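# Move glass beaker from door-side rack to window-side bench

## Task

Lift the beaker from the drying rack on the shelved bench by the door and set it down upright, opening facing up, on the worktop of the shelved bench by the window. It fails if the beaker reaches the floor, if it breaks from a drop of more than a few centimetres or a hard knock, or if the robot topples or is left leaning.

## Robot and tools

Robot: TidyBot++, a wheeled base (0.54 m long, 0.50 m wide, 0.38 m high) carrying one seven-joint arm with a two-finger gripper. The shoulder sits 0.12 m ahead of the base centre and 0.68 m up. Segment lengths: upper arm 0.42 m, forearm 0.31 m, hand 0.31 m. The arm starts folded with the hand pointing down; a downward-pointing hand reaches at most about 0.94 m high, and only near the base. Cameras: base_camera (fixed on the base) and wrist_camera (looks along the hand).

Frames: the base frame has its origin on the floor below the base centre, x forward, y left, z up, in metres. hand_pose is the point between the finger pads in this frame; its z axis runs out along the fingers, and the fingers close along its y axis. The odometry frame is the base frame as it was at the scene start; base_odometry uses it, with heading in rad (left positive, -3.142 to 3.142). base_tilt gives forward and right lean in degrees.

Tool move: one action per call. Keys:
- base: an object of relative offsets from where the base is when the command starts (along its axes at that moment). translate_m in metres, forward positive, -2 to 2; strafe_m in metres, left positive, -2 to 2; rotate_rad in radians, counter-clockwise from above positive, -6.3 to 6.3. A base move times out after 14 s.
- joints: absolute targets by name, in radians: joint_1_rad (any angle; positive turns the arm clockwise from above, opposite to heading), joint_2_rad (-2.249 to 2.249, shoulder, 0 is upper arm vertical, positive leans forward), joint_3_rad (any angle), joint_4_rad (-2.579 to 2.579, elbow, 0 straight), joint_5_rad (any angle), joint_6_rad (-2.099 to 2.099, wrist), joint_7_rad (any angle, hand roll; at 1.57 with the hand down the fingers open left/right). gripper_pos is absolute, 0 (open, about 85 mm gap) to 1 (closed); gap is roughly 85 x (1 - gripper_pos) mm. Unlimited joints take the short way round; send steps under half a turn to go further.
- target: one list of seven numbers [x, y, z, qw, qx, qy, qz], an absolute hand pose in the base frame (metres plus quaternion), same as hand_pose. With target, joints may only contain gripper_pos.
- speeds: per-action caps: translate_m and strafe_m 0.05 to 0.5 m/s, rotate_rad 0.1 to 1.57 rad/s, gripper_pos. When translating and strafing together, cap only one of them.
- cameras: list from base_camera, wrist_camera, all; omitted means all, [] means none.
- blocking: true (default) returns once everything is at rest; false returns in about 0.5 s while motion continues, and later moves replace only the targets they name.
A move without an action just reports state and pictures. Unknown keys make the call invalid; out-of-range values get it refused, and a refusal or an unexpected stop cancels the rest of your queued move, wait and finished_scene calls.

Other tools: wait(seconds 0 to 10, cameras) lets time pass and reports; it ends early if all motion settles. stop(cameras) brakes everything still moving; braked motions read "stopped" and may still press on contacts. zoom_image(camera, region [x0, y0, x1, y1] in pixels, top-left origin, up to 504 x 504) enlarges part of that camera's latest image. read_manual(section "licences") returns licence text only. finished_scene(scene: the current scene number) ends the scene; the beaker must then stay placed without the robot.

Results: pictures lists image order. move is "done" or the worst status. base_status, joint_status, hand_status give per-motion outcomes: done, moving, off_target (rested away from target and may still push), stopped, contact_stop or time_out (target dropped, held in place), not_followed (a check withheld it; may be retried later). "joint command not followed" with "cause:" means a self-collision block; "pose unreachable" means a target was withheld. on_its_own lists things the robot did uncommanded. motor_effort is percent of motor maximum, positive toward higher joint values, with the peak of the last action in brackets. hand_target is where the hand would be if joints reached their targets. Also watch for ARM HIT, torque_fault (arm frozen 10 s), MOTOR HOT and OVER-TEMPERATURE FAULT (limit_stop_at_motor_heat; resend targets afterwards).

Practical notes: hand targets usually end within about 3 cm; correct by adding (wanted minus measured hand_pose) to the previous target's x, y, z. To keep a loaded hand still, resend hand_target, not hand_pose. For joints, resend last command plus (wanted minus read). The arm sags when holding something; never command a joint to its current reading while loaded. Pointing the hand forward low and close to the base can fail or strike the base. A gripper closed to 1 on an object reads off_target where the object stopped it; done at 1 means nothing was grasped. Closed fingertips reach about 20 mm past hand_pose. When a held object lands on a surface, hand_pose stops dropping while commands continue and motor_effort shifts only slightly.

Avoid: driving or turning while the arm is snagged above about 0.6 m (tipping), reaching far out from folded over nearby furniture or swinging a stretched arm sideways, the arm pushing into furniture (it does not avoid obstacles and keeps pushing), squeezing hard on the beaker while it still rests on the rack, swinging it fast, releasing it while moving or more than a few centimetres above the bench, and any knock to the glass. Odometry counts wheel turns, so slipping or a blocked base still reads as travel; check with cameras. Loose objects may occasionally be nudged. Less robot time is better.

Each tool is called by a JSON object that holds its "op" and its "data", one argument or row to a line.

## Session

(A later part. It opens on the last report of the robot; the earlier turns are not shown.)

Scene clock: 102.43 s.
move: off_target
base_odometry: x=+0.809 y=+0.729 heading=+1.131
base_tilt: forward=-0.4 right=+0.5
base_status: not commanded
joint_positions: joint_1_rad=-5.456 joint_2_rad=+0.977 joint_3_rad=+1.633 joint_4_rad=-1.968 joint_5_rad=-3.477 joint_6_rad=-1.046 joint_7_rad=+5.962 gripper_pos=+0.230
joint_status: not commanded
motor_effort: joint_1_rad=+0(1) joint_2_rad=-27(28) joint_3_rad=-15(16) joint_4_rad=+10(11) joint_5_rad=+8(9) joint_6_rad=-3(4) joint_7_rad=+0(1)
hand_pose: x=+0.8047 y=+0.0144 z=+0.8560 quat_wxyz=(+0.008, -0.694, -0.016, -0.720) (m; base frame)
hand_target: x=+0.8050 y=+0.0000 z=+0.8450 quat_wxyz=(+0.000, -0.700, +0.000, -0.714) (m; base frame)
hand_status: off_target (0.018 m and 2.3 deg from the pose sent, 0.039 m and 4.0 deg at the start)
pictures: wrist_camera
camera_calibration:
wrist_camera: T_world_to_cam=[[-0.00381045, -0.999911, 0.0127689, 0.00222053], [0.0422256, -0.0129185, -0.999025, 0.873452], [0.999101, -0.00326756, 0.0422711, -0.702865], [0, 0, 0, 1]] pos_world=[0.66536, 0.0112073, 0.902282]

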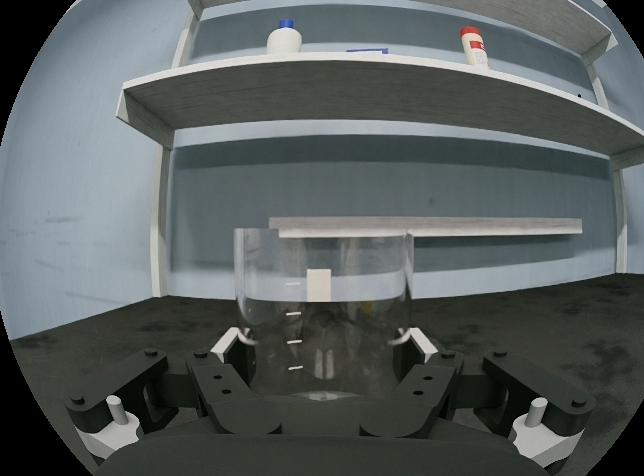

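{"op": "move", "data": {
  "target": [0.805, 0.0, 0.83, 0, 0.706, 0, 0.708],
  "cameras": []
}}

{"op": "move", "data": {
  "target": [0.805, 0.0, 0.818, 0, 0.708, 0, 0.706],
  "cameras": []
}}

{"op": "move", "data": {
  "target": [0.805, 0.0, 0.808, 0, 0.708, 0, 0.706],
  "cameras": ["wrist_camera"]
}}

Scene clock: 103.30 s.
move: off_target
base_odometry: x=+0.809 y=+0.729 heading=+1.131
base_tilt: forward=-0.4 right=+0.5
base_status: not commanded
joint_positions: joint_1_rad=-5.456 joint_2_rad=+0.985 joint_3_rad=+1.634 joint_4_rad=-1.979 joint_5_rad=-3.477 joint_6_rad=-1.054 joint_7_rad=+5.962 gripper_pos=+0.230
joint_status: not commanded
motor_effort: joint_1_rad=+0(1) joint_2_rad=-26(27) joint_3_rad=-15(15) joint_4_rad=+10(11) joint_5_rad=+8(9) joint_6_rad=-3(3) joint_7_rad=+0(1)
hand_pose: x=+0.8029 y=+0.0148 z=+0.8494 quat_wxyz=(+0.010, -0.697, -0.016, -0.717) (m; base frame)
hand_target: x=+0.8050 y=+0.0000 z=+0.8300 quat_wxyz=(+0.000, -0.706, +0.000, -0.708) (m; base frame)
hand_status: off_target (0.025 m and 2.6 deg from the pose sent, 0.030 m and 2.9 deg at the start)
pictures: none
No camera images: "cameras" was empty.

Scene clock: 103.97 s.
move: off_target
base_odometry: x=+0.809 y=+0.729 heading=+1.131
base_tilt: forward=-0.3 right=+0.5
base_status: not commanded
joint_positions: joint_1_rad=-5.456 joint_2_rad=+1.000 joint_3_rad=+1.642 joint_4_rad=-1.991 joint_5_rad=-3.477 joint_6_rad=-1.067 joint_7_rad=+5.962 gripper_pos=+0.230
joint_status: not commanded
motor_effort: joint_1_rad=+0(1) joint_2_rad=-27(28) joint_3_rad=-15(16) joint_4_rad=+10(10) joint_5_rad=+8(9) joint_6_rad=-3(3) joint_7_rad=+0(0)
hand_pose: x=+0.8024 y=+0.0111 z=+0.8371 quat_wxyz=(+0.008, -0.702, -0.013, -0.712) (m; base frame)
hand_target: x=+0.8050 y=+0.0000 z=+0.8180 quat_wxyz=(+0.000, -0.708, +0.000, -0.706) (m; base frame)
hand_status: off_target (0.022 m and 1.9 deg from the pose sent, 0.035 m and 2.8 deg at the start)
pictures: none
No camera images: "cameras" was empty.

Scene clock: 104.63 s.
move: off_target
base_odometry: x=+0.809 y=+0.729 heading=+1.131
base_tilt: forward=-0.4 right=+0.5
base_status: not commanded
joint_positions: joint_1_rad=-5.457 joint_2_rad=+1.015 joint_3_rad=+1.658 joint_4_rad=-2.002 joint_5_rad=-3.475 joint_6_rad=-1.083 joint_7_rad=+5.961 gripper_pos=+0.230
joint_status: not commanded
motor_effort: joint_1_rad=+0(1) joint_2_rad=-27(28) joint_3_rad=-14(15) joint_4_rad=+9(10) joint_5_rad=+9(9) joint_6_rad=-3(3) joint_7_rad=+0(1)
hand_pose: x=+0.8026 y=+0.0052 z=+0.8222 quat_wxyz=(+0.004, -0.709, -0.008, -0.705) (m; base frame)
hand_target: x=+0.8050 y=+0.0000 z=+0.8080 quat_wxyz=(+0.000, -0.708, +0.000, -0.706) (m; base frame)
hand_status: off_target (0.015 m and 1.0 deg from the pose sent, 0.031 m and 1.9 deg at the start)
pictures: wrist_camera
camera_calibration:
wrist_camera: T_world_to_cam=[[-0.0216893, -0.999729, 0.00839983, 0.0113558], [-0.000794249, -0.00838457, -0.999965, 0.874907], [0.999764, -0.0216952, -0.000612179, -0.664502], [0, 0, 0, 1]] pos_world=[0.665287, 0.00427193, 0.874374]

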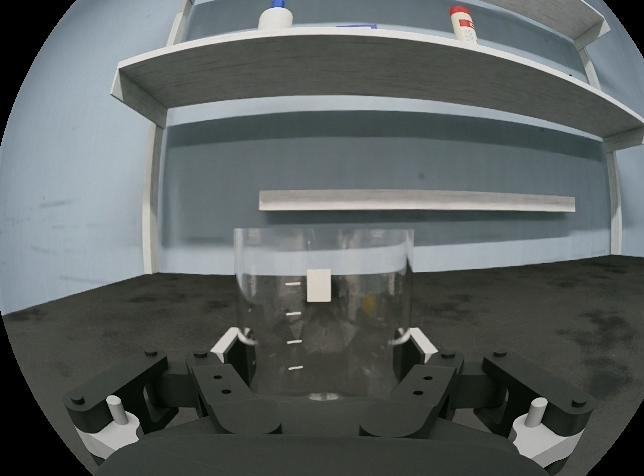

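{"op": "move", "data": {
  "target": [0.805, 0.0, 0.802, 0, 0.707, 0, 0.707],
  "cameras": []
}}

{"op": "move", "data": {
  "target": [0.805, 0.0, 0.796, 0, 0.706, 0, 0.708],
  "cameras": []
}}

{"op": "move", "data": {
  "target": [0.805, 0.0, 0.790, 0, 0.706, 0, 0.708],
  "cameras": ["wrist_camera"]
}}

Scene clock: 105.50 s.
move: off_target
base_odometry: x=+0.809 y=+0.729 heading=+1.131
base_tilt: forward=-0.4 right=+0.5
base_status: not commanded
joint_positions: joint_1_rad=-5.458 joint_2_rad=+1.025 joint_3_rad=+1.668 joint_4_rad=-2.009 joint_5_rad=-3.469 joint_6_rad=-1.095 joint_7_rad=+5.958 gripper_pos=+0.230
joint_status: not commanded
motor_effort: joint_1_rad=+0(1) joint_2_rad=-27(28) joint_3_rad=-15(15) joint_4_rad=+9(10) joint_5_rad=+8(9) joint_6_rad=-3(3) joint_7_rad=+0(0)
hand_pose: x=+0.8027 y=+0.0015 z=+0.8138 quat_wxyz=(+0.000, -0.712, -0.006, -0.703) (m; base frame)
hand_target: x=+0.8050 y=+0.0000 z=+0.8020 quat_wxyz=(+0.000, -0.707, +0.000, -0.707) (m; base frame)
hand_status: off_target (0.012 m and 1.0 deg from the pose sent, 0.021 m and 1.1 deg at the start)
pictures: none
No camera images: "cameras" was empty.

Scene clock: 106.13 s.
move: done
base_odometry: x=+0.809 y=+0.729 heading=+1.131
base_tilt: forward=-0.4 right=+0.5
base_status: not commanded
joint_positions: joint_1_rad=-5.461 joint_2_rad=+1.033 joint_3_rad=+1.684 joint_4_rad=-2.015 joint_5_rad=-3.459 joint_6_rad=-1.106 joint_7_rad=+5.949 gripper_pos=+0.230
joint_status: not commanded
motor_effort: joint_1_rad=+0(1) joint_2_rad=-27(28) joint_3_rad=-15(16) joint_4_rad=+9(10) joint_5_rad=+8(9) joint_6_rad=-3(3) joint_7_rad=+0(0)
hand_pose: x=+0.8031 y=-0.0017 z=+0.8051 quat_wxyz=(-0.002, -0.714, -0.003, -0.700) (m; base frame)
hand_target: x=+0.8050 y=+0.0000 z=+0.7960 quat_wxyz=(+0.000, -0.706, +0.000, -0.708) (m; base frame)
hand_status: done (0.009 m and 1.3 deg from the pose sent, 0.018 m and 1.1 deg at the start)
pictures: none
No camera images: "cameras" was empty.

Scene clock: 106.67 s.
move: off_target
base_odometry: x=+0.809 y=+0.729 heading=+1.131
base_tilt: forward=-0.4 right=+0.5
base_status: not commanded
joint_positions: joint_1_rad=-5.465 joint_2_rad=+1.036 joint_3_rad=+1.697 joint_4_rad=-2.020 joint_5_rad=-3.447 joint_6_rad=-1.115 joint_7_rad=+5.941 gripper_pos=+0.230
joint_status: not commanded
motor_effort: joint_1_rad=+0(1) joint_2_rad=-27(28) joint_3_rad=-14(15) joint_4_rad=+9(9) joint_5_rad=+8(9) joint_6_rad=-3(4) joint_7_rad=+0(0)
hand_pose: x=+0.8032 y=-0.0031 z=+0.8010 quat_wxyz=(-0.005, -0.713, -0.003, -0.701) (m; base frame)
hand_target: x=+0.8050 y=+0.0000 z=+0.7900 quat_wxyz=(+0.000, -0.706, +0.000, -0.708) (m; base frame)
hand_status: off_target (0.012 m and 1.3 deg from the pose sent, 0.015 m and 1.3 deg at the start)
pictures: wrist_camera
camera_calibration:
wrist_camera: T_world_to_cam=[[-0.0405248, -0.999088, 0.0134653, 0.0143583], [-0.0132056, -0.0129396, -0.999829, 0.863518], [0.999091, -0.0406957, -0.0126691, -0.655146], [0, 0, 0, 1]] pos_world=[0.666536, -0.00114283, 0.854877]

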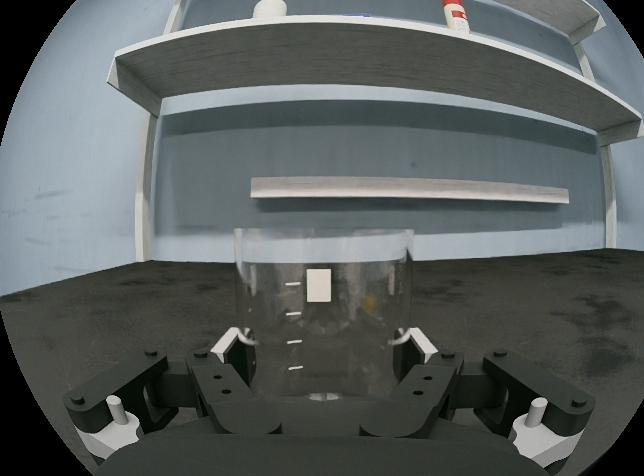

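{"op": "move", "data": {
  "target": [0.805, 0.0, 0.784, 0, 0.704, 0, 0.71],
  "cameras": []
}}

{"op": "move", "data": {
  "target": [0.805, 0.0, 0.778, 0, 0.703, 0, 0.711],
  "cameras": ["wrist_camera"]
}}

Scene clock: 107.50 s.
move: off_target
base_odometry: x=+0.809 y=+0.729 heading=+1.131
base_tilt: forward=-0.4 right=+0.5
base_status: not commanded
joint_positions: joint_1_rad=-5.471 joint_2_rad=+1.040 joint_3_rad=+1.713 joint_4_rad=-2.025 joint_5_rad=-3.417 joint_6_rad=-1.130 joint_7_rad=+5.925 gripper_pos=+0.230
joint_status: not commanded
motor_effort: joint_1_rad=+0(1) joint_2_rad=-26(27) joint_3_rad=-13(15) joint_4_rad=+8(9) joint_5_rad=+7(8) joint_6_rad=-3(3) joint_7_rad=+0(0)
hand_pose: x=+0.8034 y=-0.0033 z=+0.8004 quat_wxyz=(-0.007, -0.708, -0.004, -0.706) (m; base frame)
hand_target: x=+0.8050 y=+0.0000 z=+0.7840 quat_wxyz=(+0.000, -0.704, +0.000, -0.710) (m; base frame)
hand_status: off_target (0.017 m and 1.1 deg from the pose sent, 0.017 m and 1.6 deg at the start)
pictures: none
No camera images: "cameras" was empty.

Scene clock: 108.07 s.
move: off_target
base_odometry: x=+0.809 y=+0.729 heading=+1.131
base_tilt: forward=-0.4 right=+0.5
base_status: not commanded
joint_positions: joint_1_rad=-5.476 joint_2_rad=+1.042 joint_3_rad=+1.726 joint_4_rad=-2.029 joint_5_rad=-3.392 joint_6_rad=-1.143 joint_7_rad=+5.911 gripper_pos=+0.230
joint_status: not commanded
motor_effort: joint_1_rad=+0(1) joint_2_rad=-26(26) joint_3_rad=-13(14) joint_4_rad=+8(8) joint_5_rad=+6(7) joint_6_rad=-3(3) joint_7_rad=+0(0)
hand_pose: x=+0.8036 y=-0.0034 z=+0.8005 quat_wxyz=(-0.009, -0.703, -0.005, -0.711) (m; base frame)
hand_target: x=+0.8050 y=+0.0000 z=+0.7780 quat_wxyz=(+0.000, -0.703, +0.000, -0.711) (m; base frame)
hand_status: off_target (0.023 m and 1.2 deg from the pose sent, 0.023 m and 1.2 deg at the start)
pictures: wrist_camera
camera_calibration:
wrist_camera: T_world_to_cam=[[-0.0453839, -0.998745, 0.0211678, 0.0118416], [0.0163494, -0.0219294, -0.999626, 0.839044], [0.998836, -0.0450209, 0.0173242, -0.679344], [0, 0, 0, 1]] pos_world=[0.665373, -0.000358176, 0.850249]

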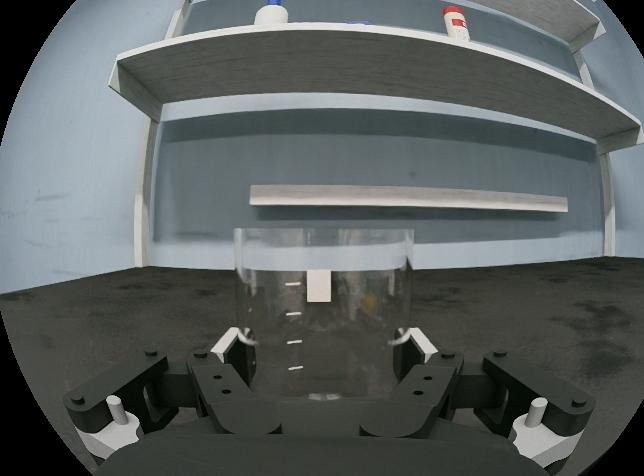

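{"op": "move", "data": {
  "target": [0.805, 0.0, 0.787, 0, 0.706, 0, 0.708],
  "cameras": []
}}

{"op": "move", "data": {
  "joints": {"gripper_pos":0.14},
  "cameras": ["wrist_camera"]
}}

{"op": "move", "data": {
  "joints": {"gripper_pos":0.0},
  "cameras": ["wrist_camera"]
}}

Scene clock: 108.93 s.
move: off_target
base_odometry: x=+0.809 y=+0.729 heading=+1.131
base_tilt: forward=-0.4 right=+0.5
base_status: not commanded
joint_positions: joint_1_rad=-5.476 joint_2_rad=+1.042 joint_3_rad=+1.726 joint_4_rad=-2.029 joint_5_rad=-3.392 joint_6_rad=-1.143 joint_7_rad=+5.910 gripper_pos=+0.230
joint_status: not commanded
motor_effort: joint_1_rad=+0(1) joint_2_rad=-26(26) joint_3_rad=-12(13) joint_4_rad=+7(8) joint_5_rad=+6(7) joint_6_rad=-3(3) joint_7_rad=+0(0)
hand_pose: x=+0.8036 y=-0.0034 z=+0.8005 quat_wxyz=(-0.009, -0.703, -0.005, -0.711) (m; base frame)
hand_target: x=+0.8050 y=+0.0000 z=+0.7870 quat_wxyz=(+0.000, -0.706, +0.000, -0.708) (m; base frame)
hand_status: off_target (0.014 m and 1.3 deg from the pose sent, 0.014 m and 1.3 deg at the start)
pictures: none
No camera images: "cameras" was empty.

Scene clock: 109.60 s.
move: done
base_odometry: x=+0.809 y=+0.729 heading=+1.131
base_tilt: forward=-0.3 right=+0.5
base_status: not commanded
joint_positions: joint_1_rad=-5.476 joint_2_rad=+1.042 joint_3_rad=+1.726 joint_4_rad=-2.029 joint_5_rad=-3.392 joint_6_rad=-1.143 joint_7_rad=+5.910 gripper_pos=+0.140
joint_status: all done
motor_effort: joint_1_rad=+0(1) joint_2_rad=-26(27) joint_3_rad=-14(14) joint_4_rad=+8(8) joint_5_rad=+8(8) joint_6_rad=-3(4) joint_7_rad=+0(0)
hand_pose: x=+0.8036 y=-0.0034 z=+0.8003 quat_wxyz=(-0.009, -0.703, -0.004, -0.711) (m; base frame)
hand_target: x=+0.8050 y=+0.0000 z=+0.7870 quat_wxyz=(+0.000, -0.706, +0.000, -0.708) (m; base frame)
hand_status: not commanded
pictures: wrist_camera
camera_calibration:
wrist_camera: T_world_to_cam=[[-0.0454279, -0.998751, 0.0208083, 0.0121147], [0.0160917, -0.0215587, -0.999638, 0.839081], [0.998838, -0.0450766, 0.017051, -0.679176], [0, 0, 0, 1]] pos_world=[0.665435, -0.000425955, 0.850105]

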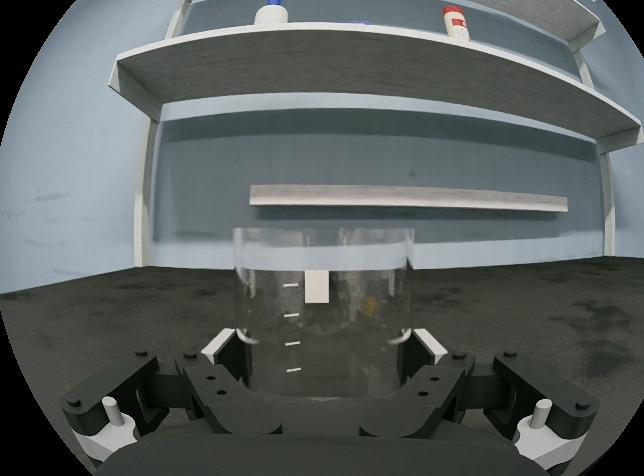

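Scene clock: 110.17 s.
move: done
base_odometry: x=+0.809 y=+0.729 heading=+1.131
base_tilt: forward=-0.4 right=+0.5
base_status: not commanded
joint_positions: joint_1_rad=-5.476 joint_2_rad=+1.042 joint_3_rad=+1.726 joint_4_rad=-2.029 joint_5_rad=-3.392 joint_6_rad=-1.143 joint_7_rad=+5.910 gripper_pos=+0.000
joint_status: all done
motor_effort: joint_1_rad=+0(1) joint_2_rad=-27(27) joint_3_rad=-13(14) joint_4_rad=+8(8) joint_5_rad=+8(8) joint_6_rad=-3(4) joint_7_rad=+0(0)
hand_pose: x=+0.8036 y=-0.0034 z=+0.8003 quat_wxyz=(-0.009, -0.703, -0.004, -0.711) (m; base frame)
hand_target: x=+0.8050 y=+0.0000 z=+0.7870 quat_wxyz=(+0.000, -0.706, +0.000, -0.708) (m; base frame)
hand_status: not commanded
pictures: wrist_camera
camera_calibration:
wrist_camera: T_world_to_cam=[[-0.0454279, -0.998751, 0.0208083, 0.0121147], [0.0160917, -0.0215587, -0.999638, 0.839081], [0.998838, -0.0450766, 0.017051, -0.679176], [0, 0, 0, 1]] pos_world=[0.665435, -0.000425955, 0.850105]

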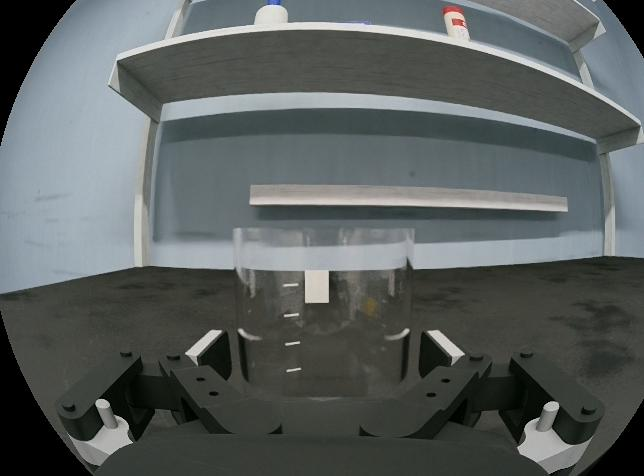

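Back away straight with the base.

{"op": "move", "data": {
  "base": {"translate_m":-0.3},
  "speeds": {"translate_m":0.25},
  "cameras": ["wrist_camera"]
}}

Scene clock: 112.33 s.
move: done
base_odometry: x=+0.681 y=+0.457 heading=+1.131
base_tilt: forward=-0.4 right=+0.5
base_status: done
joint_positions: joint_1_rad=-5.477 joint_2_rad=+1.043 joint_3_rad=+1.726 joint_4_rad=-2.029 joint_5_rad=-3.392 joint_6_rad=-1.143 joint_7_rad=+5.910 gripper_pos=+0.000
joint_status: not commanded
motor_effort: joint_1_rad=+0(2) joint_2_rad=-27(28) joint_3_rad=-14(15) joint_4_rad=+8(9) joint_5_rad=+7(8) joint_6_rad=-3(4) joint_7_rad=+0(1)
hand_pose: x=+0.8036 y=-0.0030 z=+0.7999 quat_wxyz=(-0.009, -0.703, -0.005, -0.711) (m; base frame)
hand_target: x=+0.8050 y=+0.0000 z=+0.7870 quat_wxyz=(+0.000, -0.706, +0.000, -0.708) (m; base frame)
hand_status: not commanded
pictures: wrist_camera
camera_calibration:
wrist_camera: T_world_to_cam=[[-0.0446201, -0.998794, 0.0204792, 0.0121389], [0.0155037, -0.0211895, -0.999655, 0.839181], [0.998884, -0.0442872, 0.0164304, -0.678637], [0, 0, 0, 1]] pos_world=[0.665411, -0.000148907, 0.849794]

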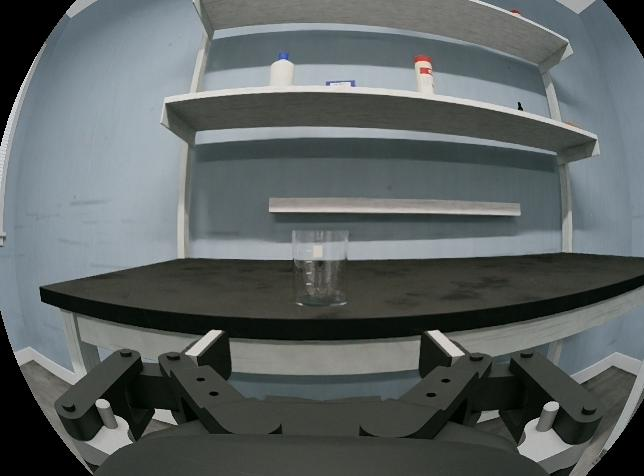

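{"op": "finished_scene", "data": {
  "scene": 1
}}

The scene is finished: the task was done.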